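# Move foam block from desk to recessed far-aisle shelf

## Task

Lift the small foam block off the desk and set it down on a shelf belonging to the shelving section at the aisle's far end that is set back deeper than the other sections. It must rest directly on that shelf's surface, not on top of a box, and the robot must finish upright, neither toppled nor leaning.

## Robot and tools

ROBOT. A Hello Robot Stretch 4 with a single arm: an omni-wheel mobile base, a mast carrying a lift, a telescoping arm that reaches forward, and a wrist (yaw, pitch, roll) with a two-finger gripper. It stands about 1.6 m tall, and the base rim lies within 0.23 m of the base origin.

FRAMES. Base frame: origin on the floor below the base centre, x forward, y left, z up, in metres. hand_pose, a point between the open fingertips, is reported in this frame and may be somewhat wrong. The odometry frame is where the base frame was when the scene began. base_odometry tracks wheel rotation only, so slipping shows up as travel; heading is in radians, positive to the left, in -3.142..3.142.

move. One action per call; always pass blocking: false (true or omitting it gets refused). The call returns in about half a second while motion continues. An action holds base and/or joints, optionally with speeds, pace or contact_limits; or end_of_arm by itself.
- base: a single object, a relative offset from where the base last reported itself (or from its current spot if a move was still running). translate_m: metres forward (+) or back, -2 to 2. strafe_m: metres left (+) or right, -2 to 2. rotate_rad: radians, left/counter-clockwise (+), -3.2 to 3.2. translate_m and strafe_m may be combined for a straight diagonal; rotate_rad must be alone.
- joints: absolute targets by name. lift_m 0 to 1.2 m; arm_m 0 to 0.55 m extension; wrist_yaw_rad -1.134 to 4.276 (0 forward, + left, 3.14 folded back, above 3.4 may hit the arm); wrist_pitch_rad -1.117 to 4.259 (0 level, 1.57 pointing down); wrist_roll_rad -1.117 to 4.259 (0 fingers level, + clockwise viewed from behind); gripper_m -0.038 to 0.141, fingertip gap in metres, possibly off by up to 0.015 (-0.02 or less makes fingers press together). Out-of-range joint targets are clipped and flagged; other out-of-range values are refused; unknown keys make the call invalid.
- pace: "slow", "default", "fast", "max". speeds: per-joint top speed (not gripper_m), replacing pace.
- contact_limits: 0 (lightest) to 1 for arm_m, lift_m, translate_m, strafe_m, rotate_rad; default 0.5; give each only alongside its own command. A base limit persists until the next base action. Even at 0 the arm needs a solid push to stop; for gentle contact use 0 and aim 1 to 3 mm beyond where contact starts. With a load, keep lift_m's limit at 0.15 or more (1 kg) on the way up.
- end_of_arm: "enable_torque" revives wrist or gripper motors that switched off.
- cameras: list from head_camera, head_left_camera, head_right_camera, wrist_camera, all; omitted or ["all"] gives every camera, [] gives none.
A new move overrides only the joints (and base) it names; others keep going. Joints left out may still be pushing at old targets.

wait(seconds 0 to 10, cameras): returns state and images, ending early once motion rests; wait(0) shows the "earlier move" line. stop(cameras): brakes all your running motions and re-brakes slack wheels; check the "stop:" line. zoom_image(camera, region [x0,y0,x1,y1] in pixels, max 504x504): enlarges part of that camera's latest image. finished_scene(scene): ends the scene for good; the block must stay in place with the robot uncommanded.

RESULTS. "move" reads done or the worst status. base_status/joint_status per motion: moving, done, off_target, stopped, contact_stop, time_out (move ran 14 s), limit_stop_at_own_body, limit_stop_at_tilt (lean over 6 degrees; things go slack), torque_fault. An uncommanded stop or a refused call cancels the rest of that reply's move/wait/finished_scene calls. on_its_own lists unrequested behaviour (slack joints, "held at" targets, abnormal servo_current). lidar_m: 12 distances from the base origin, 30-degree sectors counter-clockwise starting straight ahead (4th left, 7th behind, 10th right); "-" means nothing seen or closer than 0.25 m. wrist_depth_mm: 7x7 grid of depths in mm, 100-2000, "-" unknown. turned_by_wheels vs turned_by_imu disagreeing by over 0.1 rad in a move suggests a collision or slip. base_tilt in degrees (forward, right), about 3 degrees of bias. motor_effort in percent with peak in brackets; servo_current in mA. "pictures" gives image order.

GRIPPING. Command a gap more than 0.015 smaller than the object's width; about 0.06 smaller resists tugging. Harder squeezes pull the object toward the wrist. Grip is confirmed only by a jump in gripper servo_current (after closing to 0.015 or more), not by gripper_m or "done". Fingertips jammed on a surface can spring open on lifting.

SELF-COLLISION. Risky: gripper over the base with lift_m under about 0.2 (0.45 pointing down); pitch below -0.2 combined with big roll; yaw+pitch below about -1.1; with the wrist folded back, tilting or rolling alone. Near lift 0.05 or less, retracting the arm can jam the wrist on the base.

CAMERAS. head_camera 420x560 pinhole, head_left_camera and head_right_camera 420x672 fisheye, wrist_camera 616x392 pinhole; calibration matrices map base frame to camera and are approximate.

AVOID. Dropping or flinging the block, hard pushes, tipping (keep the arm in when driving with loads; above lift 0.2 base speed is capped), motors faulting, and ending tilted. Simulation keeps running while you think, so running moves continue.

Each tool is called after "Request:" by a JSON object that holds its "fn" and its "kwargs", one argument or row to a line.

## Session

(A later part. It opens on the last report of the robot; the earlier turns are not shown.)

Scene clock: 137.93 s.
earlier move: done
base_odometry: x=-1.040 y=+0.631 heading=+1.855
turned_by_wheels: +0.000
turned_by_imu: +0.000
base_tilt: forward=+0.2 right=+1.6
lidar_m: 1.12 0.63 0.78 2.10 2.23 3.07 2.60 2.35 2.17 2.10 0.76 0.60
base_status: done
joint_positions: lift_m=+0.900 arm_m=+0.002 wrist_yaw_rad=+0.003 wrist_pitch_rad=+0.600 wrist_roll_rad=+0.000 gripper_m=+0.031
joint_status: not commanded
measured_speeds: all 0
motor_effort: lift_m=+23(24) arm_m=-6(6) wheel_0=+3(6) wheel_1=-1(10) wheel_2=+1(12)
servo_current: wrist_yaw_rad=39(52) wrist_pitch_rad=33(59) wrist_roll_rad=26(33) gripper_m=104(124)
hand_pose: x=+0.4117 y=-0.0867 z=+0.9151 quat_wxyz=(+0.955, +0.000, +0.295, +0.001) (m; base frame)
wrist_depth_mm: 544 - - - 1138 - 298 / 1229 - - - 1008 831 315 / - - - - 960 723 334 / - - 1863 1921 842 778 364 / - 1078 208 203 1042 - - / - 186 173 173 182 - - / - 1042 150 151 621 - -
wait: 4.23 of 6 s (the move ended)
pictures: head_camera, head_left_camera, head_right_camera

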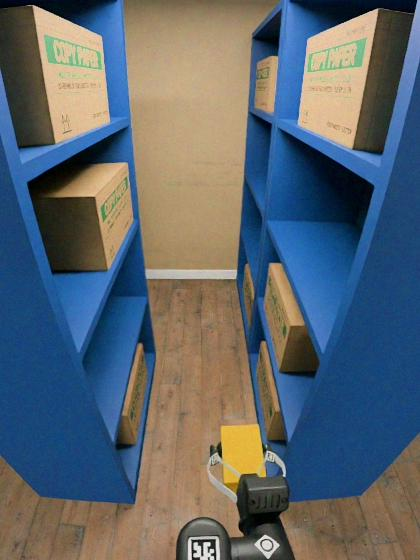

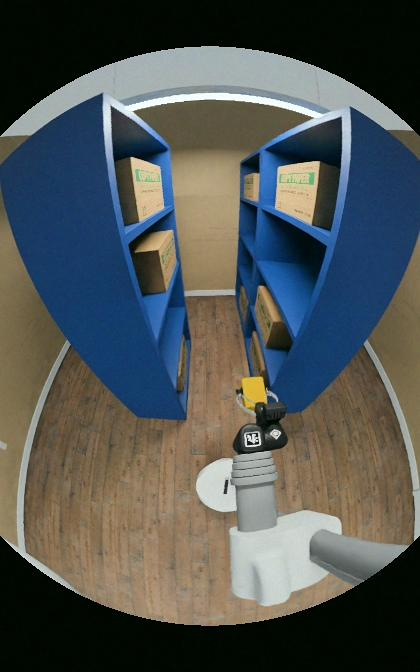

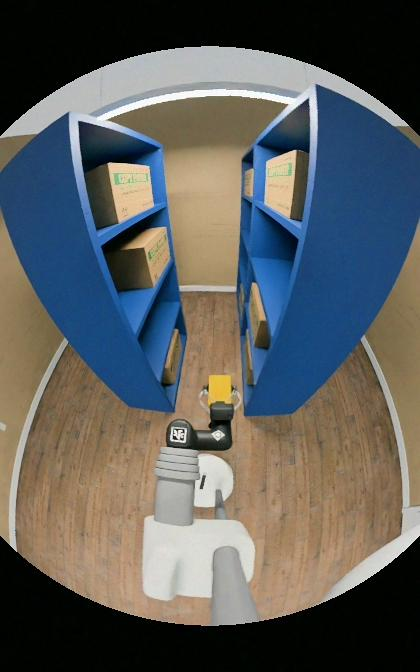

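Request:
{"fn": "move", "kwargs": {
  "base": {"translate_m": 1.4, "strafe_m": 0.02},
  "pace": "fast",
  "cameras": [],
  "blocking": false
}}

Request:
{"fn": "wait", "kwargs": {
  "seconds": 6,
  "cameras": ["head_camera","head_left_camera"]
}}

Scene clock: 149.90 s.
move: moving
base_odometry: x=-1.052 y=+0.671 heading=+1.855
turned_by_wheels: +0.000
turned_by_imu: -0.001
base_tilt: forward=+0.3 right=+1.3
lidar_m: 1.11 0.59 0.70 2.12 2.21 3.04 3.12 2.40 2.18 2.09 0.71 0.55
base_status: translate_m moving; strafe_m moving
joint_positions: lift_m=+0.900 arm_m=+0.002 wrist_yaw_rad=+0.003 wrist_pitch_rad=+0.600 wrist_roll_rad=+0.000 gripper_m=+0.031
joint_status: not commanded
measured_speeds: translate_m=+0.160 strafe_m=+0.001 rotate_rad=-0.004 lift_m=+0.000 arm_m=+0.000 wrist_yaw_rad=+0.000 wrist_pitch_rad=+0.000 wrist_roll_rad=+0.000
motor_effort: lift_m=+24(24) arm_m=-6(6) wheel_0=+6(8) wheel_1=+8(8) wheel_2=-11(11)
servo_current: wrist_yaw_rad=33(39) wrist_pitch_rad=59(59) wrist_roll_rad=33(33) gripper_m=117(117)
hand_pose: x=+0.4117 y=-0.0867 z=+0.9151 quat_wxyz=(+0.955, +0.000, +0.295, +0.001) (m; base frame)
wrist_depth_mm: 554 - - - 1078 - - / 1138 - - - 960 831 291 / - - - - 917 715 309 / - - 1863 1921 809 750 334 / - 1098 202 203 866 384 - / - 187 172 173 183 - - / - 991 149 151 603 - -
pictures: none
No camera images: "cameras" was empty.

Scene clock: 154.47 s.
earlier move: done
base_odometry: x=-1.452 y=+1.969 heading=+1.855
turned_by_wheels: +0.000
turned_by_imu: -0.001
base_tilt: forward=+0.3 right=+1.2
lidar_m: 0.99 1.00 0.25 0.25 0.27 0.36 - 0.46 0.31 0.28 0.32 0.44
base_status: done
joint_positions: lift_m=+0.900 arm_m=+0.002 wrist_yaw_rad=+0.003 wrist_pitch_rad=+0.600 wrist_roll_rad=+0.000 gripper_m=+0.031
joint_status: not commanded
measured_speeds: all 0
motor_effort: lift_m=+23(24) arm_m=-6(6) wheel_0=+2(8) wheel_1=+1(8) wheel_2=+0(12)
servo_current: wrist_yaw_rad=46(46) wrist_pitch_rad=39(65) wrist_roll_rad=26(33) gripper_m=117(117)
hand_pose: x=+0.4117 y=-0.0867 z=+0.9151 quat_wxyz=(+0.955, +0.000, +0.295, +0.001) (m; base frame)
wrist_depth_mm: - - - - - 609 488 / - - - - - 707 373 / - - - - - - - / - - - - - - - / - - 202 204 1008 - - / 1205 181 172 173 183 - - / 1078 1118 149 151 788 142 -
wait: 4.57 of 6 s (the move ended)
pictures: head_camera, head_left_camera

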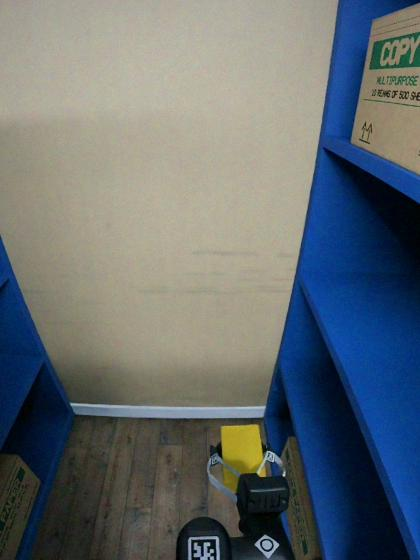

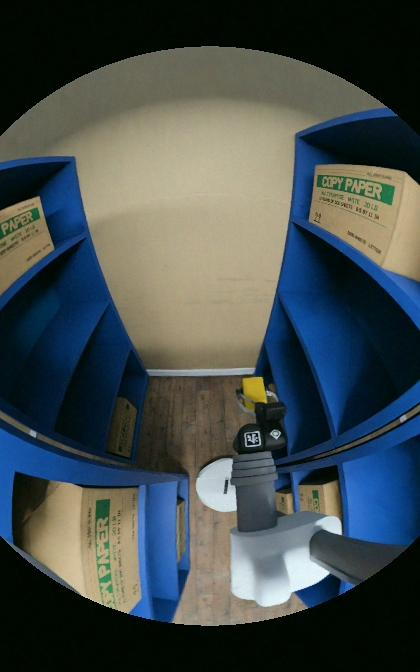

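Request:
{"fn": "move", "kwargs": {
  "base": {"translate_m": 0.42},
  "joints": {"lift_m": 1.12},
  "cameras": [],
  "blocking": false
}}

Request:
{"fn": "wait", "kwargs": {
  "seconds": 4,
  "cameras": []
}}

Request:
{"fn": "move", "kwargs": {
  "base": {"rotate_rad": 1.57},
  "cameras": [],
  "blocking": false
}}

Request:
{"fn": "wait", "kwargs": {
  "seconds": 4,
  "cameras": ["head_camera","head_left_camera","wrist_camera"]
}}

Scene clock: 185.47 s.
move: moving
base_odometry: x=-1.461 y=+2.000 heading=+1.855
turned_by_wheels: +0.000
turned_by_imu: -0.001
base_tilt: forward=+0.2 right=+1.4
lidar_m: 0.97 1.00 0.72 0.25 0.27 0.38 - 0.47 0.31 0.28 0.33 0.44
base_status: translate_m moving
joint_positions: lift_m=+0.939 arm_m=+0.002 wrist_yaw_rad=+0.003 wrist_pitch_rad=+0.600 wrist_roll_rad=+0.000 gripper_m=+0.031
joint_status: lift_m moving
measured_speeds: translate_m=+0.125 strafe_m=+0.000 rotate_rad=-0.002 lift_m=+0.149 arm_m=+0.000 wrist_yaw_rad=+0.000 wrist_pitch_rad=+0.000 wrist_roll_rad=+0.000
motor_effort: lift_m=+26(27) arm_m=-6(6) wheel_0=+6(7) wheel_1=+4(7) wheel_2=-9(9)
servo_current: wrist_yaw_rad=33(46) wrist_pitch_rad=46(52) wrist_roll_rad=33(33) gripper_m=104(117)
hand_pose: x=+0.4117 y=-0.0867 z=+0.9543 quat_wxyz=(+0.955, +0.000, +0.295, +0.001) (m; base frame)
wrist_depth_mm: - - - - - 640 640 / - - - - - 500 430 / - - - - - - 342 / - - - - - - - / - - 202 204 917 - - / 1160 181 172 173 184 - - / 1138 1138 150 151 788 142 -
pictures: none
No camera images: "cameras" was empty.

Scene clock: 187.83 s.
earlier move: done
base_odometry: x=-1.569 y=+2.372 heading=+1.855
turned_by_wheels: +0.000
turned_by_imu: -0.001
base_tilt: forward=+0.3 right=+1.5
lidar_m: 0.59 0.62 0.75 0.67 0.48 0.39 1.10 0.46 0.34 0.30 0.32 0.49
base_status: done
joint_positions: lift_m=+1.120 arm_m=+0.002 wrist_yaw_rad=+0.003 wrist_pitch_rad=+0.600 wrist_roll_rad=+0.000 gripper_m=+0.031
joint_status: all done
measured_speeds: all 0
motor_effort: lift_m=+24(27) arm_m=-6(6) wheel_0=+2(7) wheel_1=+1(7) wheel_2=+0(10)
servo_current: wrist_yaw_rad=39(46) wrist_pitch_rad=33(59) wrist_roll_rad=33(33) gripper_m=111(117)
hand_pose: x=+0.4117 y=-0.0867 z=+1.1350 quat_wxyz=(+0.955, +0.000, +0.295, +0.001) (m; base frame)
wrist_depth_mm: 345 340 338 336 336 336 336 / 373 373 370 366 366 364 355 / 410 407 407 407 402 399 359 / 449 455 442 439 449 445 387 / - - 202 204 - 449 427 / - 180 173 173 183 484 394 / - - 149 151 - 569 359
wait: 2.37 of 4 s (the move ended)
pictures: none
No camera images: "cameras" was empty.

Scene clock: 188.33 s.
move: moving
base_odometry: x=-1.569 y=+2.372 heading=+2.017
turned_by_wheels: +0.162
turned_by_imu: +0.159
base_tilt: forward=+0.3 right=+1.5
lidar_m: 0.57 0.66 0.71 0.71 0.42 0.48 0.85 0.39 0.30 0.30 0.35 0.57
base_status: rotate_rad moving
joint_positions: lift_m=+1.120 arm_m=+0.002 wrist_yaw_rad=+0.003 wrist_pitch_rad=+0.600 wrist_roll_rad=+0.000 gripper_m=+0.031
joint_status: not commanded
measured_speeds: translate_m=-0.001 strafe_m=+0.001 rotate_rad=+0.621 lift_m=+0.000 arm_m=+0.000 wrist_yaw_rad=+0.000 wrist_pitch_rad=+0.000 wrist_roll_rad=+0.000
motor_effort: lift_m=+24(24) arm_m=-6(6) wheel_0=-6(7) wheel_1=-5(7) wheel_2=-5(6)
servo_current: wrist_yaw_rad=33(39) wrist_pitch_rad=39(52) wrist_roll_rad=26(33) gripper_m=98(117)
hand_pose: x=+0.4117 y=-0.0867 z=+1.1350 quat_wxyz=(+0.955, +0.000, +0.295, +0.001) (m; base frame)
wrist_depth_mm: 368 357 343 332 320 309 304 / 407 392 375 359 349 336 327 / 452 433 413 394 384 368 357 / - 469 452 430 424 404 387 / - - 202 203 459 445 430 / - 181 172 173 183 - 452 / - - 149 151 - 142 477
pictures: none
No camera images: "cameras" was empty.

Scene clock: 190.37 s.
earlier move: done
base_odometry: x=-1.569 y=+2.372 heading=-2.859
turned_by_wheels: +1.408
turned_by_imu: +1.389
base_tilt: forward=+0.3 right=+1.4
lidar_m: 0.68 0.43 0.40 1.06 0.48 0.34 0.32 0.35 0.45 0.58 0.60 0.74
base_status: done
joint_positions: lift_m=+1.120 arm_m=+0.002 wrist_yaw_rad=+0.003 wrist_pitch_rad=+0.600 wrist_roll_rad=+0.000 gripper_m=+0.031
joint_status: not commanded
measured_speeds: all 0
motor_effort: lift_m=+24(24) arm_m=-6(6) wheel_0=-3(8) wheel_1=-3(7) wheel_2=-2(7)
servo_current: wrist_yaw_rad=33(46) wrist_pitch_rad=33(52) wrist_roll_rad=26(33) gripper_m=111(117)
hand_pose: x=+0.4117 y=-0.0867 z=+1.1351 quat_wxyz=(+0.955, +0.000, +0.295, +0.001) (m; base frame)
wrist_depth_mm: 500 - - - - - - / 504 - - - - 904 - / 530 - - - - - - / - - - - - - - / - - 202 204 - - - / - 180 173 173 183 946 - / - - 149 151 - 144 -
wait: 2.03 of 4 s (the move ended)
pictures: head_camera, head_left_camera, wrist_camera
camera_calibration:
wrist_camera: T_world_to_cam=[[-0.0122053, -0.997938, 0.0630184, -0.175751], [-0.582573, -0.044125, -0.81158, 1.21014], [0.812687, -0.0466184, -0.580833, 0.550337], [0, 0, 0, 1]] pos_world=[0.255598, -0.0963352, 1.31285]

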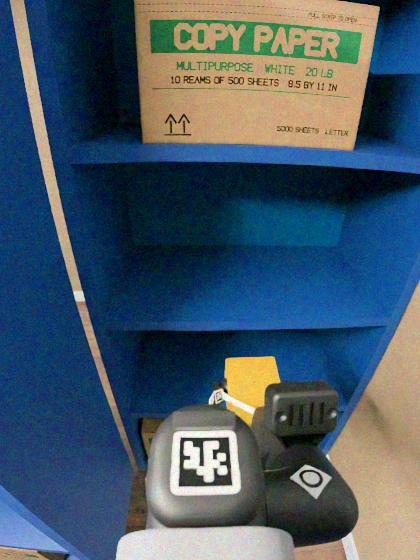

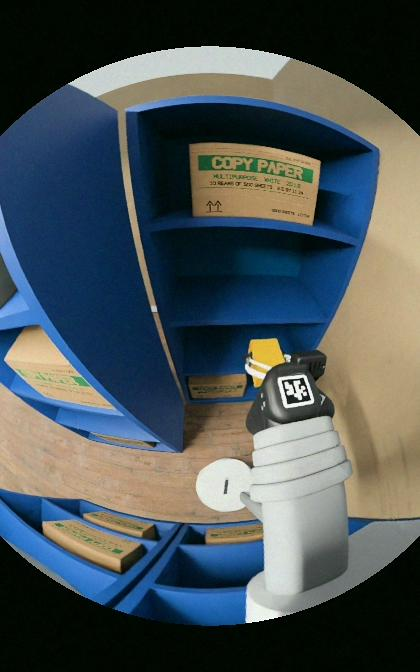

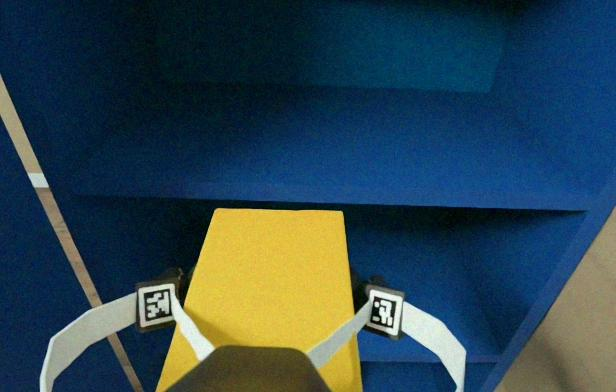

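Request:
{"fn": "move", "kwargs": {
  "joints": {"arm_m": 0.43},
  "cameras": [],
  "blocking": false
}}

Request:
{"fn": "wait", "kwargs": {
  "seconds": 3,
  "cameras": ["head_camera","wrist_camera"]
}}

Scene clock: 202.20 s.
move: moving
base_odometry: x=-1.569 y=+2.372 heading=-2.859
turned_by_wheels: +0.000
turned_by_imu: -0.001
base_tilt: forward=+0.3 right=+1.5
lidar_m: 0.69 0.45 0.39 1.07 0.47 0.33 0.32 0.34 0.46 0.58 0.63 0.74
base_status: not commanded
joint_positions: lift_m=+1.120 arm_m=+0.054 wrist_yaw_rad=+0.003 wrist_pitch_rad=+0.600 wrist_roll_rad=+0.000 gripper_m=+0.031
joint_status: arm_m moving
measured_speeds: translate_m=+0.000 strafe_m=+0.000 rotate_rad=+0.000 lift_m=+0.000 arm_m=+0.198 wrist_yaw_rad=+0.000 wrist_pitch_rad=+0.000 wrist_roll_rad=+0.000
motor_effort: lift_m=+24(24) arm_m=+7(10) wheel_0=-3(3) wheel_1=-2(3) wheel_2=-2(2)
servo_current: wrist_yaw_rad=26(46) wrist_pitch_rad=26(52) wrist_roll_rad=33(33) gripper_m=104(124)
hand_pose: x=+0.4637 y=-0.0867 z=+1.1351 quat_wxyz=(+0.955, +0.000, +0.295, +0.001) (m; base frame)
wrist_depth_mm: 492 - - - - - - / 488 - - - - 878 - / 496 - - - - - - / 521 - - - - - - / - - 202 204 - - - / - 181 172 173 183 - 699 / - - 149 151 - 143 -
pictures: none
No camera images: "cameras" was empty.

Scene clock: 204.07 s.
earlier move: done
base_odometry: x=-1.569 y=+2.372 heading=-2.859
turned_by_wheels: +0.000
turned_by_imu: +0.000
base_tilt: forward=+0.4 right=+1.4
lidar_m: 0.68 0.45 0.40 1.05 0.48 0.34 0.32 0.34 0.45 0.59 0.60 0.72
base_status: not commanded
joint_positions: lift_m=+1.120 arm_m=+0.430 wrist_yaw_rad=+0.003 wrist_pitch_rad=+0.600 wrist_roll_rad=+0.000 gripper_m=+0.031
joint_status: all done
measured_speeds: all 0
motor_effort: lift_m=+24(24) arm_m=+7(10) wheel_0=-3(3) wheel_1=-3(3) wheel_2=-2(2)
servo_current: wrist_yaw_rad=26(52) wrist_pitch_rad=39(52) wrist_roll_rad=33(33) gripper_m=111(124)
hand_pose: x=+0.8390 y=-0.0867 z=+1.1351 quat_wxyz=(+0.955, +0.000, +0.295, +0.001) (m; base frame)
wrist_depth_mm: 466 466 466 469 466 459 466 / 500 512 508 504 504 504 500 / 508 559 559 559 554 554 554 / 488 - - 597 - - - / 433 436 209 203 445 445 449 / 368 185 173 173 186 392 392 / 320 319 149 151 327 327 349
wait: 1.87 of 3 s (the move ended)
pictures: head_camera, wrist_camera
camera_calibration:
wrist_camera: T_world_to_cam=[[-0.0122053, -0.997938, 0.0630184, -0.170536], [-0.582573, -0.044125, -0.81158, 1.45907], [0.812687, -0.0466184, -0.580833, 0.203076], [0, 0, 0, 1]] pos_world=[0.682898, -0.0963352, 1.31285]

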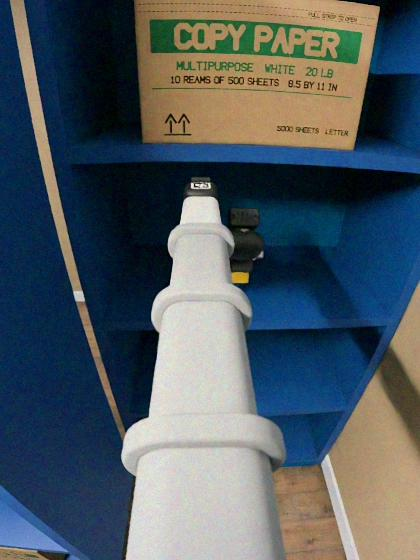

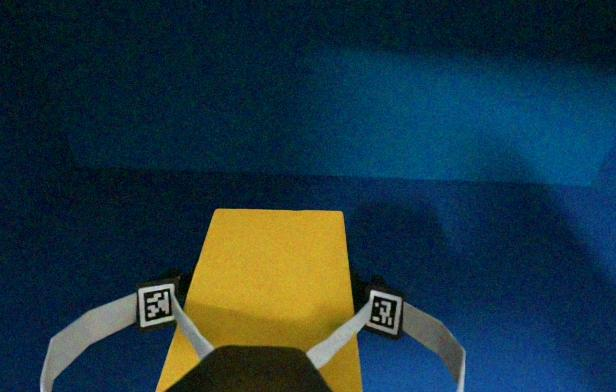

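Request:
{"fn": "move", "kwargs": {
  "joints": {"lift_m": 1.026},
  "contact_limits": {"lift_m": 0.1},
  "pace": "slow",
  "cameras": [],
  "blocking": false
}}

Request:
{"fn": "wait", "kwargs": {
  "seconds": 2,
  "cameras": ["wrist_camera"]
}}

Scene clock: 212.43 s.
move: moving
base_odometry: x=-1.569 y=+2.372 heading=-2.859
turned_by_wheels: +0.000
turned_by_imu: -0.001
base_tilt: forward=+0.3 right=+1.2
lidar_m: 0.70 0.45 0.40 1.06 0.45 0.35 0.32 0.35 0.46 0.56 0.62 0.71
base_status: not commanded
joint_positions: lift_m=+1.094 arm_m=+0.430 wrist_yaw_rad=+0.003 wrist_pitch_rad=+0.600 wrist_roll_rad=+0.000 gripper_m=+0.031
joint_status: lift_m moving
measured_speeds: translate_m=+0.000 strafe_m=+0.000 rotate_rad=+0.000 lift_m=-0.099 arm_m=+0.000 wrist_yaw_rad=+0.000 wrist_pitch_rad=+0.000 wrist_roll_rad=+0.000
motor_effort: lift_m=+13(24) arm_m=+7(7) wheel_0=-3(3) wheel_1=-3(3) wheel_2=-2(2)
servo_current: wrist_yaw_rad=33(39) wrist_pitch_rad=39(46) wrist_roll_rad=20(39) gripper_m=91(117)
contact_limits: lift_m 0.1
hand_pose: x=+0.8390 y=-0.0867 z=+1.1097 quat_wxyz=(+0.955, +0.000, +0.295, +0.001) (m; base frame)
wrist_depth_mm: 466 466 466 466 462 459 466 / 500 508 508 504 500 500 500 / 508 554 559 554 554 554 549 / 466 - - - - - - / 404 407 210 204 424 430 433 / 343 186 173 173 186 364 366 / 298 297 149 151 306 306 325
pictures: none
No camera images: "cameras" was empty.

Scene clock: 213.60 s.
earlier move: done
base_odometry: x=-1.569 y=+2.372 heading=-2.859
turned_by_wheels: +0.000
turned_by_imu: +0.000
base_tilt: forward=+0.3 right=+1.6
lidar_m: 0.69 0.44 0.40 1.05 0.46 0.33 0.32 0.34 0.47 0.57 0.61 0.72
base_status: not commanded
joint_positions: lift_m=+1.026 arm_m=+0.430 wrist_yaw_rad=+0.003 wrist_pitch_rad=+0.600 wrist_roll_rad=+0.000 gripper_m=+0.031
joint_status: all done
measured_speeds: all 0
motor_effort: lift_m=+14(24) arm_m=+7(7) wheel_0=-3(3) wheel_1=-3(3) wheel_2=-2(2)
servo_current: wrist_yaw_rad=33(46) wrist_pitch_rad=39(59) wrist_roll_rad=33(39) gripper_m=111(117)
contact_limits: lift_m 0.1
hand_pose: x=+0.8390 y=-0.0867 z=+1.0419 quat_wxyz=(+0.955, +0.000, +0.295, +0.001) (m; base frame)
wrist_depth_mm: 466 466 469 462 462 462 466 / 500 508 508 508 504 504 500 / 442 445 452 459 535 535 530 / 370 373 379 384 392 397 402 / 306 310 210 204 324 325 329 / 260 186 172 173 186 276 278 / 225 224 150 151 231 232 246
wait: 1.17 of 2 s (the move ended)
pictures: wrist_camera
camera_calibration:
wrist_camera: T_world_to_cam=[[-0.0122053, -0.997938, 0.0630184, -0.164669], [-0.582573, -0.044125, -0.81158, 1.38352], [0.812687, -0.0466184, -0.580833, 0.149001], [0, 0, 0, 1]] pos_world=[0.682898, -0.0963352, 1.21975]

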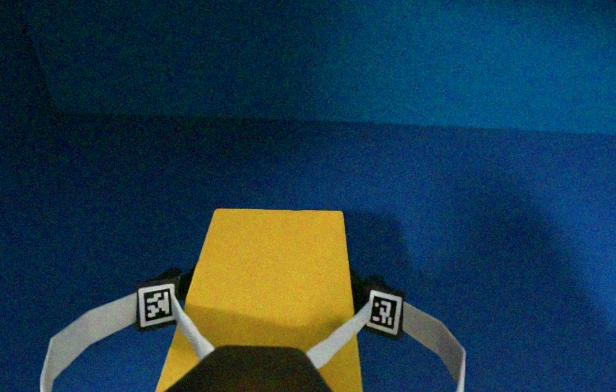

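Request:
{"fn": "move", "kwargs": {
  "joints": {"lift_m": 1.016},
  "contact_limits": {"lift_m": 0.05},
  "pace": "slow",
  "cameras": [],
  "blocking": false
}}

Request:
{"fn": "wait", "kwargs": {
  "seconds": 0.6,
  "cameras": ["wrist_camera"]
}}

Scene clock: 219.23 s.
move: moving
base_odometry: x=-1.569 y=+2.372 heading=-2.859
turned_by_wheels: +0.000
turned_by_imu: -0.001
base_tilt: forward=+0.4 right=+1.5
lidar_m: 0.70 0.45 0.40 1.04 0.50 0.35 0.31 0.36 0.43 0.57 0.62 0.71
base_status: not commanded
joint_positions: lift_m=+1.016 arm_m=+0.430 wrist_yaw_rad=+0.003 wrist_pitch_rad=+0.600 wrist_roll_rad=+0.000 gripper_m=+0.031
joint_status: lift_m moving
measured_speeds: all 0
motor_effort: lift_m=+12(14) arm_m=+6(7) wheel_0=-3(3) wheel_1=-3(3) wheel_2=-2(2)
servo_current: wrist_yaw_rad=33(39) wrist_pitch_rad=39(52) wrist_roll_rad=26(33) gripper_m=104(111)
contact_limits: lift_m 0.05
hand_pose: x=+0.8390 y=-0.0867 z=+1.0319 quat_wxyz=(+0.955, +0.000, +0.295, +0.001) (m; base frame)
wrist_depth_mm: 466 466 466 462 462 459 466 / 500 512 508 504 508 504 504 / 424 427 436 439 445 462 530 / 351 357 362 368 373 379 387 / 291 296 210 204 307 309 314 / 248 186 173 173 186 264 265 / 216 218 150 151 221 222 235
pictures: none
No camera images: "cameras" was empty.

Scene clock: 219.47 s.
earlier move: done
base_odometry: x=-1.569 y=+2.372 heading=-2.859
turned_by_wheels: +0.000
turned_by_imu: +0.000
base_tilt: forward=+0.5 right=+1.5
lidar_m: 0.67 0.46 0.41 1.05 0.46 0.36 0.31 0.37 0.43 0.58 0.59 0.73
base_status: not commanded
joint_positions: lift_m=+1.016 arm_m=+0.430 wrist_yaw_rad=+0.003 wrist_pitch_rad=+0.600 wrist_roll_rad=+0.000 gripper_m=+0.031
joint_status: all done
measured_speeds: all 0
motor_effort: lift_m=+13(14) arm_m=+6(7) wheel_0=-3(3) wheel_1=-2(3) wheel_2=-2(2)
servo_current: wrist_yaw_rad=39(39) wrist_pitch_rad=39(52) wrist_roll_rad=26(33) gripper_m=111(111)
contact_limits: lift_m 0.05
hand_pose: x=+0.8390 y=-0.0867 z=+1.0319 quat_wxyz=(+0.955, +0.000, +0.295, +0.001) (m; base frame)
wrist_depth_mm: 462 466 462 466 462 462 466 / 500 504 504 508 504 504 500 / 424 430 436 442 449 459 530 / 351 355 362 368 373 379 384 / 291 296 210 204 307 310 315 / 247 186 173 173 186 263 264 / 215 218 150 151 220 221 236
wait: 0.23 of 0.6 s (the move ended)
pictures: wrist_camera
camera_calibration:
wrist_camera: T_world_to_cam=[[-0.0122053, -0.997938, 0.0630184, -0.164038], [-0.582573, -0.044125, -0.81158, 1.3754], [0.812687, -0.0466184, -0.580833, 0.143192], [0, 0, 0, 1]] pos_world=[0.682898, -0.0963352, 1.20975]

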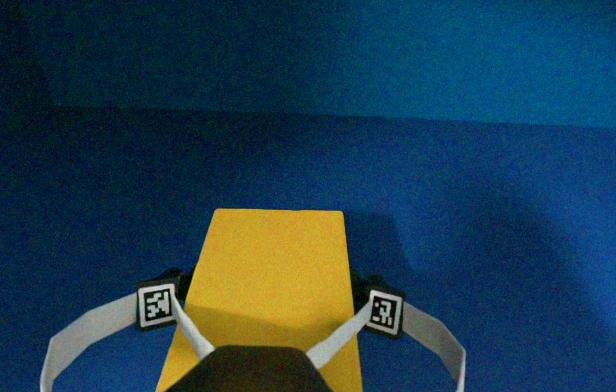

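Request:
{"fn": "move", "kwargs": {
  "joints": {"lift_m": 1.006},
  "contact_limits": {"lift_m": 0.02},
  "pace": "slow",
  "cameras": [],
  "blocking": false
}}

Request:
{"fn": "wait", "kwargs": {
  "seconds": 0.6,
  "cameras": ["wrist_camera"]
}}

Scene clock: 226.97 s.
move: moving
base_odometry: x=-1.569 y=+2.372 heading=-2.859
turned_by_wheels: +0.000
turned_by_imu: -0.001
base_tilt: forward=+0.4 right=+1.5
lidar_m: 0.69 0.43 0.38 1.06 0.48 0.34 0.32 0.33 0.46 0.57 0.62 0.74
base_status: not commanded
joint_positions: lift_m=+1.006 arm_m=+0.430 wrist_yaw_rad=+0.003 wrist_pitch_rad=+0.600 wrist_roll_rad=+0.000 gripper_m=+0.031
joint_status: lift_m moving
measured_speeds: all 0
motor_effort: lift_m=+12(15) arm_m=+6(7) wheel_0=-3(3) wheel_1=-2(3) wheel_2=-2(2)
servo_current: wrist_yaw_rad=39(39) wrist_pitch_rad=46(52) wrist_roll_rad=26(33) gripper_m=104(111)
contact_limits: lift_m 0.02
hand_pose: x=+0.8390 y=-0.0867 z=+1.0219 quat_wxyz=(+0.955, +0.000, +0.295, +0.001) (m; base frame)
wrist_depth_mm: 462 466 462 466 466 462 466 / 488 508 508 508 504 508 500 / 421 430 418 424 433 442 452 / 338 343 347 353 357 364 368 / 278 283 209 204 294 298 300 / 239 186 173 173 186 253 253 / 208 208 149 150 216 212 224
pictures: none
No camera images: "cameras" was empty.

Scene clock: 227.20 s.
earlier move: done
base_odometry: x=-1.569 y=+2.372 heading=-2.859
turned_by_wheels: +0.000
turned_by_imu: +0.000
base_tilt: forward=+0.4 right=+1.5
lidar_m: 0.69 0.41 0.41 1.03 0.49 0.35 0.32 0.35 0.46 0.59 0.61 0.75
base_status: not commanded
joint_positions: lift_m=+1.006 arm_m=+0.430 wrist_yaw_rad=+0.003 wrist_pitch_rad=+0.600 wrist_roll_rad=+0.000 gripper_m=+0.031
joint_status: all done
measured_speeds: all 0
motor_effort: lift_m=+13(15) arm_m=+7(7) wheel_0=-3(3) wheel_1=-3(3) wheel_2=-2(2)
servo_current: wrist_yaw_rad=39(39) wrist_pitch_rad=39(52) wrist_roll_rad=26(33) gripper_m=104(117)
contact_limits: lift_m 0.02
hand_pose: x=+0.8390 y=-0.0867 z=+1.0219 quat_wxyz=(+0.955, +0.000, +0.295, +0.001) (m; base frame)
wrist_depth_mm: 466 466 462 462 462 462 466 / 488 508 508 508 504 504 504 / 421 427 418 424 433 442 449 / 338 343 347 355 362 364 370 / 279 283 209 204 294 300 301 / 238 186 172 173 186 252 254 / 208 208 149 151 216 211 225
wait: 0.23 of 0.6 s (the move ended)
pictures: wrist_camera
camera_calibration:
wrist_camera: T_world_to_cam=[[-0.0122053, -0.997938, 0.0630184, -0.163408], [-0.582573, -0.044125, -0.81158, 1.36728], [0.812687, -0.0466184, -0.580833, 0.137384], [0, 0, 0, 1]] pos_world=[0.682898, -0.0963352, 1.19975]

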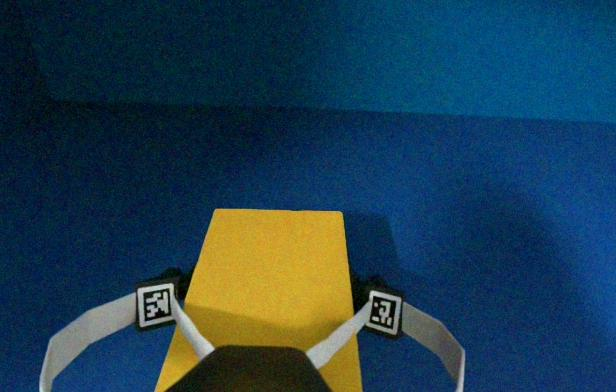

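Request:
{"fn": "move", "kwargs": {
  "joints": {"lift_m": 0.994},
  "contact_limits": {"lift_m": 0.0},
  "pace": "slow",
  "cameras": [],
  "blocking": false
}}

Request:
{"fn": "wait", "kwargs": {
  "seconds": 0.6,
  "cameras": ["wrist_camera"]
}}

Scene clock: 236.23 s.
move: moving
base_odometry: x=-1.569 y=+2.372 heading=-2.858
turned_by_wheels: +0.000
turned_by_imu: -0.001
base_tilt: forward=+0.2 right=+1.3
lidar_m: 0.69 0.45 0.38 1.03 0.48 0.34 0.32 0.36 0.46 0.58 0.62 0.71
base_status: not commanded
joint_positions: lift_m=+0.995 arm_m=+0.430 wrist_yaw_rad=+0.003 wrist_pitch_rad=+0.598 wrist_roll_rad=+0.000 gripper_m=+0.031
joint_status: lift_m moving
measured_speeds: translate_m=+0.000 strafe_m=+0.000 rotate_rad=+0.000 lift_m=-0.001 arm_m=+0.000 wrist_yaw_rad=+0.000 wrist_pitch_rad=-0.003 wrist_roll_rad=+0.000
motor_effort: lift_m=+7(12) arm_m=+6(7) wheel_0=-2(3) wheel_1=-2(3) wheel_2=-2(2)
servo_current: wrist_yaw_rad=33(46) wrist_pitch_rad=46(52) wrist_roll_rad=26(33) gripper_m=98(117)
contact_limits: lift_m 0
hand_pose: x=+0.8392 y=-0.0867 z=+1.0107 quat_wxyz=(+0.956, +0.000, +0.295, +0.001) (m; base frame)
wrist_depth_mm: 462 462 462 466 466 469 473 / 492 504 504 504 504 504 504 / 418 421 427 433 445 452 462 / 343 347 351 357 364 366 373 / 281 285 208 203 294 297 300 / 238 182 169 171 187 251 251 / 204 207 146 148 213 210 222
pictures: none
No camera images: "cameras" was empty.

Scene clock: 236.50 s.
earlier move: done
base_odometry: x=-1.569 y=+2.372 heading=-2.858
turned_by_wheels: +0.000
turned_by_imu: +0.000
base_tilt: forward=+0.4 right=+1.4
lidar_m: 0.70 0.47 0.40 1.06 0.48 0.34 0.32 0.35 0.45 0.58 0.62 0.72
base_status: not commanded
joint_positions: lift_m=+0.995 arm_m=+0.430 wrist_yaw_rad=+0.003 wrist_pitch_rad=+0.598 wrist_roll_rad=+0.000 gripper_m=+0.031
joint_status: all done
measured_speeds: all 0
motor_effort: lift_m=+8(12) arm_m=+6(7) wheel_0=-2(3) wheel_1=-2(3) wheel_2=-2(2)
servo_current: wrist_yaw_rad=39(46) wrist_pitch_rad=20(52) wrist_roll_rad=26(33) gripper_m=85(117)
contact_limits: lift_m 0
hand_pose: x=+0.8392 y=-0.0867 z=+1.0107 quat_wxyz=(+0.956, +0.000, +0.295, +0.001) (m; base frame)
wrist_depth_mm: 466 462 462 466 466 462 473 / 492 504 504 504 504 504 504 / 418 424 430 430 442 449 462 / 343 345 353 359 364 368 373 / 282 285 208 203 296 298 298 / 238 182 169 171 186 250 251 / 204 207 145 148 213 209 222
wait: 0.27 of 0.6 s (the move ended)
pictures: wrist_camera
camera_calibration:
wrist_camera: T_world_to_cam=[[-0.0123626, -0.997942, 0.0629185, -0.162464], [-0.581289, -0.0440259, -0.812505, 1.35826], [0.813603, -0.0466185, -0.579548, 0.128608], [0, 0, 0, 1]] pos_world=[0.682898, -0.0963351, 1.18835]

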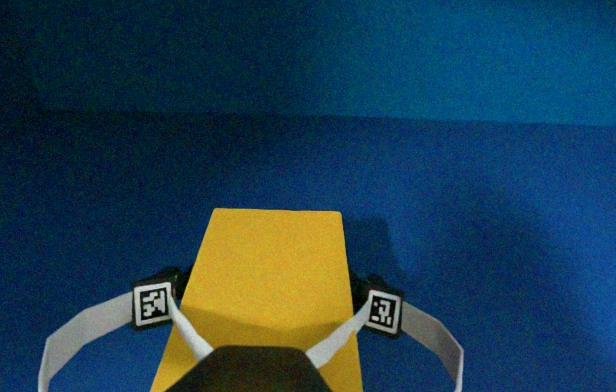

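Request:
{"fn": "move", "kwargs": {
  "joints": {"gripper_m": 0.13, "lift_m": 1.0},
  "pace": "slow",
  "cameras": [],
  "blocking": false
}}

Request:
{"fn": "wait", "kwargs": {
  "seconds": 2.5,
  "cameras": ["wrist_camera"]
}}

Request:
{"fn": "move", "kwargs": {
  "joints": {"lift_m": 1.1},
  "cameras": [],
  "blocking": false
}}

Request:
{"fn": "wait", "kwargs": {
  "seconds": 1.2,
  "cameras": ["wrist_camera"]
}}

Scene clock: 242.67 s.
move: moving
base_odometry: x=-1.569 y=+2.372 heading=-2.858
turned_by_wheels: +0.000
turned_by_imu: -0.001
base_tilt: forward=+0.5 right=+1.5
lidar_m: 0.69 0.46 0.41 1.09 0.47 0.33 0.32 0.35 0.46 0.57 0.60 0.71
base_status: not commanded
joint_positions: lift_m=+1.000 arm_m=+0.430 wrist_yaw_rad=+0.003 wrist_pitch_rad=+0.598 wrist_roll_rad=+0.000 gripper_m=+0.041
joint_status: lift_m moving; gripper_m moving
measured_speeds: all 0
motor_effort: lift_m=+22(22) arm_m=+7(7) wheel_0=-2(2) wheel_1=-2(2) wheel_2=-2(2)
servo_current: wrist_yaw_rad=39(39) wrist_pitch_rad=46(46) wrist_roll_rad=26(33) gripper_m=59(65)
hand_pose: x=+0.8392 y=-0.0867 z=+1.0156 quat_wxyz=(+0.956, +0.000, +0.295, +0.001) (m; base frame)
wrist_depth_mm: 462 462 462 466 466 462 473 / 492 500 504 504 508 508 504 / 415 421 427 433 439 452 455 / 345 349 351 359 362 366 373 / 282 286 211 205 296 300 301 / 240 187 172 173 188 253 253 / 202 209 148 150 211 217 224
pictures: none
No camera images: "cameras" was empty.

Scene clock: 245.17 s.
earlier move: moving
base_odometry: x=-1.569 y=+2.372 heading=-2.858
turned_by_wheels: +0.000
turned_by_imu: -0.001
base_tilt: forward=+0.4 right=+1.2
lidar_m: 0.66 0.44 0.40 1.09 0.49 0.33 0.32 0.34 0.44 0.58 0.61 0.73
base_status: not commanded
joint_positions: lift_m=+1.000 arm_m=+0.430 wrist_yaw_rad=+0.002 wrist_pitch_rad=+0.597 wrist_roll_rad=+0.000 gripper_m=+0.112
joint_status: gripper_m moving; the others done
measured_speeds: all 0
motor_effort: lift_m=+19(22) arm_m=+6(7) wheel_0=-2(2) wheel_1=-2(2) wheel_2=-2(2)
servo_current: wrist_yaw_rad=39(46) wrist_pitch_rad=46(52) wrist_roll_rad=33(39) gripper_m=39(98)
hand_pose: x=+0.8394 y=-0.0870 z=+1.0162 quat_wxyz=(+0.956, +0.000, +0.294, +0.001) (m; base frame)
wrist_depth_mm: 462 459 466 462 462 462 473 / 492 500 504 504 504 504 508 / 433 439 445 459 462 535 539 / 355 359 366 373 377 384 389 / 290 296 219 212 306 309 314 / 244 196 177 180 198 260 260 / 216 209 157 155 221 224 230
wait: 2.50 s; no rest
pictures: wrist_camera
camera_calibration:
wrist_camera: T_world_to_cam=[[-0.0135414, -0.997926, 0.0629273, -0.162094], [-0.580036, -0.0434226, -0.813433, 1.36273], [0.814478, -0.0475151, -0.578245, 0.129457], [0, 0, 0, 1]] pos_world=[0.682799, -0.0964331, 1.19355]

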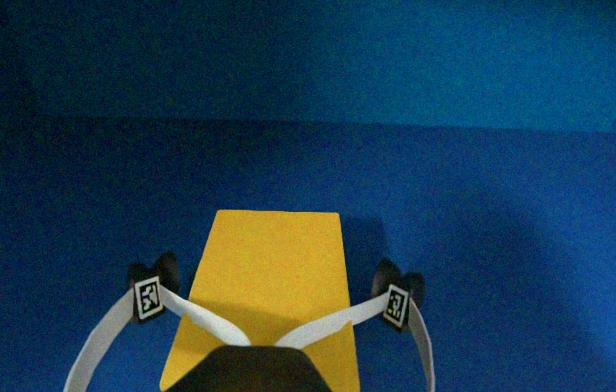

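Scene clock: 245.67 s.
move: moving
base_odometry: x=-1.569 y=+2.372 heading=-2.858
turned_by_wheels: +0.000
turned_by_imu: +0.000
base_tilt: forward=+0.3 right=+1.4
lidar_m: 0.68 0.43 0.40 1.07 0.46 0.34 0.30 0.34 0.44 0.58 0.61 0.73
base_status: not commanded
joint_positions: lift_m=+1.039 arm_m=+0.430 wrist_yaw_rad=+0.002 wrist_pitch_rad=+0.599 wrist_roll_rad=+0.000 gripper_m=+0.124
joint_status: lift_m moving; gripper_m moving
measured_speeds: translate_m=+0.000 strafe_m=+0.000 rotate_rad=+0.000 lift_m=+0.149 arm_m=+0.000 wrist_yaw_rad=+0.000 wrist_pitch_rad=+0.000 wrist_roll_rad=+0.000
motor_effort: lift_m=+26(26) arm_m=+6(7) wheel_0=-2(2) wheel_1=-2(2) wheel_2=-2(2)
servo_current: wrist_yaw_rad=39(39) wrist_pitch_rad=46(52) wrist_roll_rad=26(26) gripper_m=65(65)
hand_pose: x=+0.8390 y=-0.0870 z=+1.0544 quat_wxyz=(+0.955, +0.000, +0.295, +0.001) (m; base frame)
wrist_depth_mm: 466 462 466 466 466 466 473 / 496 504 508 504 512 512 512 / 455 462 535 535 539 539 549 / 382 387 392 399 402 407 413 / 317 320 256 240 330 332 338 / 270 198 204 204 198 282 285 / 238 231 185 183 243 244 252
pictures: none
No camera images: "cameras" was empty.

Scene clock: 246.60 s.
earlier move: done
base_odometry: x=-1.569 y=+2.372 heading=-2.858
turned_by_wheels: +0.000
turned_by_imu: +0.000
base_tilt: forward=+0.3 right=+1.5
lidar_m: 0.68 0.45 0.40 1.10 0.48 0.34 0.32 0.35 0.45 0.59 0.59 0.73
base_status: not commanded
joint_positions: lift_m=+1.100 arm_m=+0.430 wrist_yaw_rad=+0.002 wrist_pitch_rad=+0.599 wrist_roll_rad=+0.000 gripper_m=+0.130
joint_status: all done
measured_speeds: all 0
motor_effort: lift_m=+24(27) arm_m=+6(7) wheel_0=-2(2) wheel_1=-2(2) wheel_2=-2(2)
servo_current: wrist_yaw_rad=46(46) wrist_pitch_rad=39(52) wrist_roll_rad=33(33) gripper_m=46(65)
hand_pose: x=+0.8390 y=-0.0870 z=+1.1151 quat_wxyz=(+0.955, +0.000, +0.295, +0.001) (m; base frame)
wrist_depth_mm: 466 466 466 466 466 466 473 / 496 504 508 508 508 508 508 / 517 554 559 554 559 559 559 / 469 - - - - - - / 410 415 418 427 427 430 436 / 347 205 293 294 202 366 366 / 303 304 309 - 315 317 327
wait: 0.93 of 1.2 s (the move ended)
pictures: wrist_camera
camera_calibration:
wrist_camera: T_world_to_cam=[[-0.0133701, -0.997926, 0.0629658, -0.16851], [-0.582248, -0.0434242, -0.811851, 1.44298], [0.812902, -0.0475162, -0.580459, 0.190819], [0, 0, 0, 1]] pos_world=[0.682799, -0.0964331, 1.29285]

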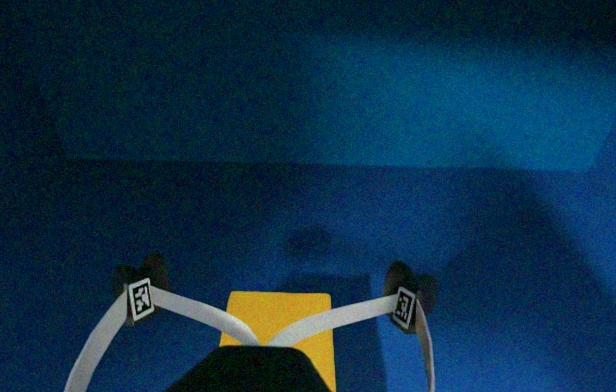

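Block left on the shelf. The gripper is clear; ending the scene.

Request:
{"fn": "finished_scene", "kwargs": {
  "scene": 1
}}

The scene is finished: the task was done.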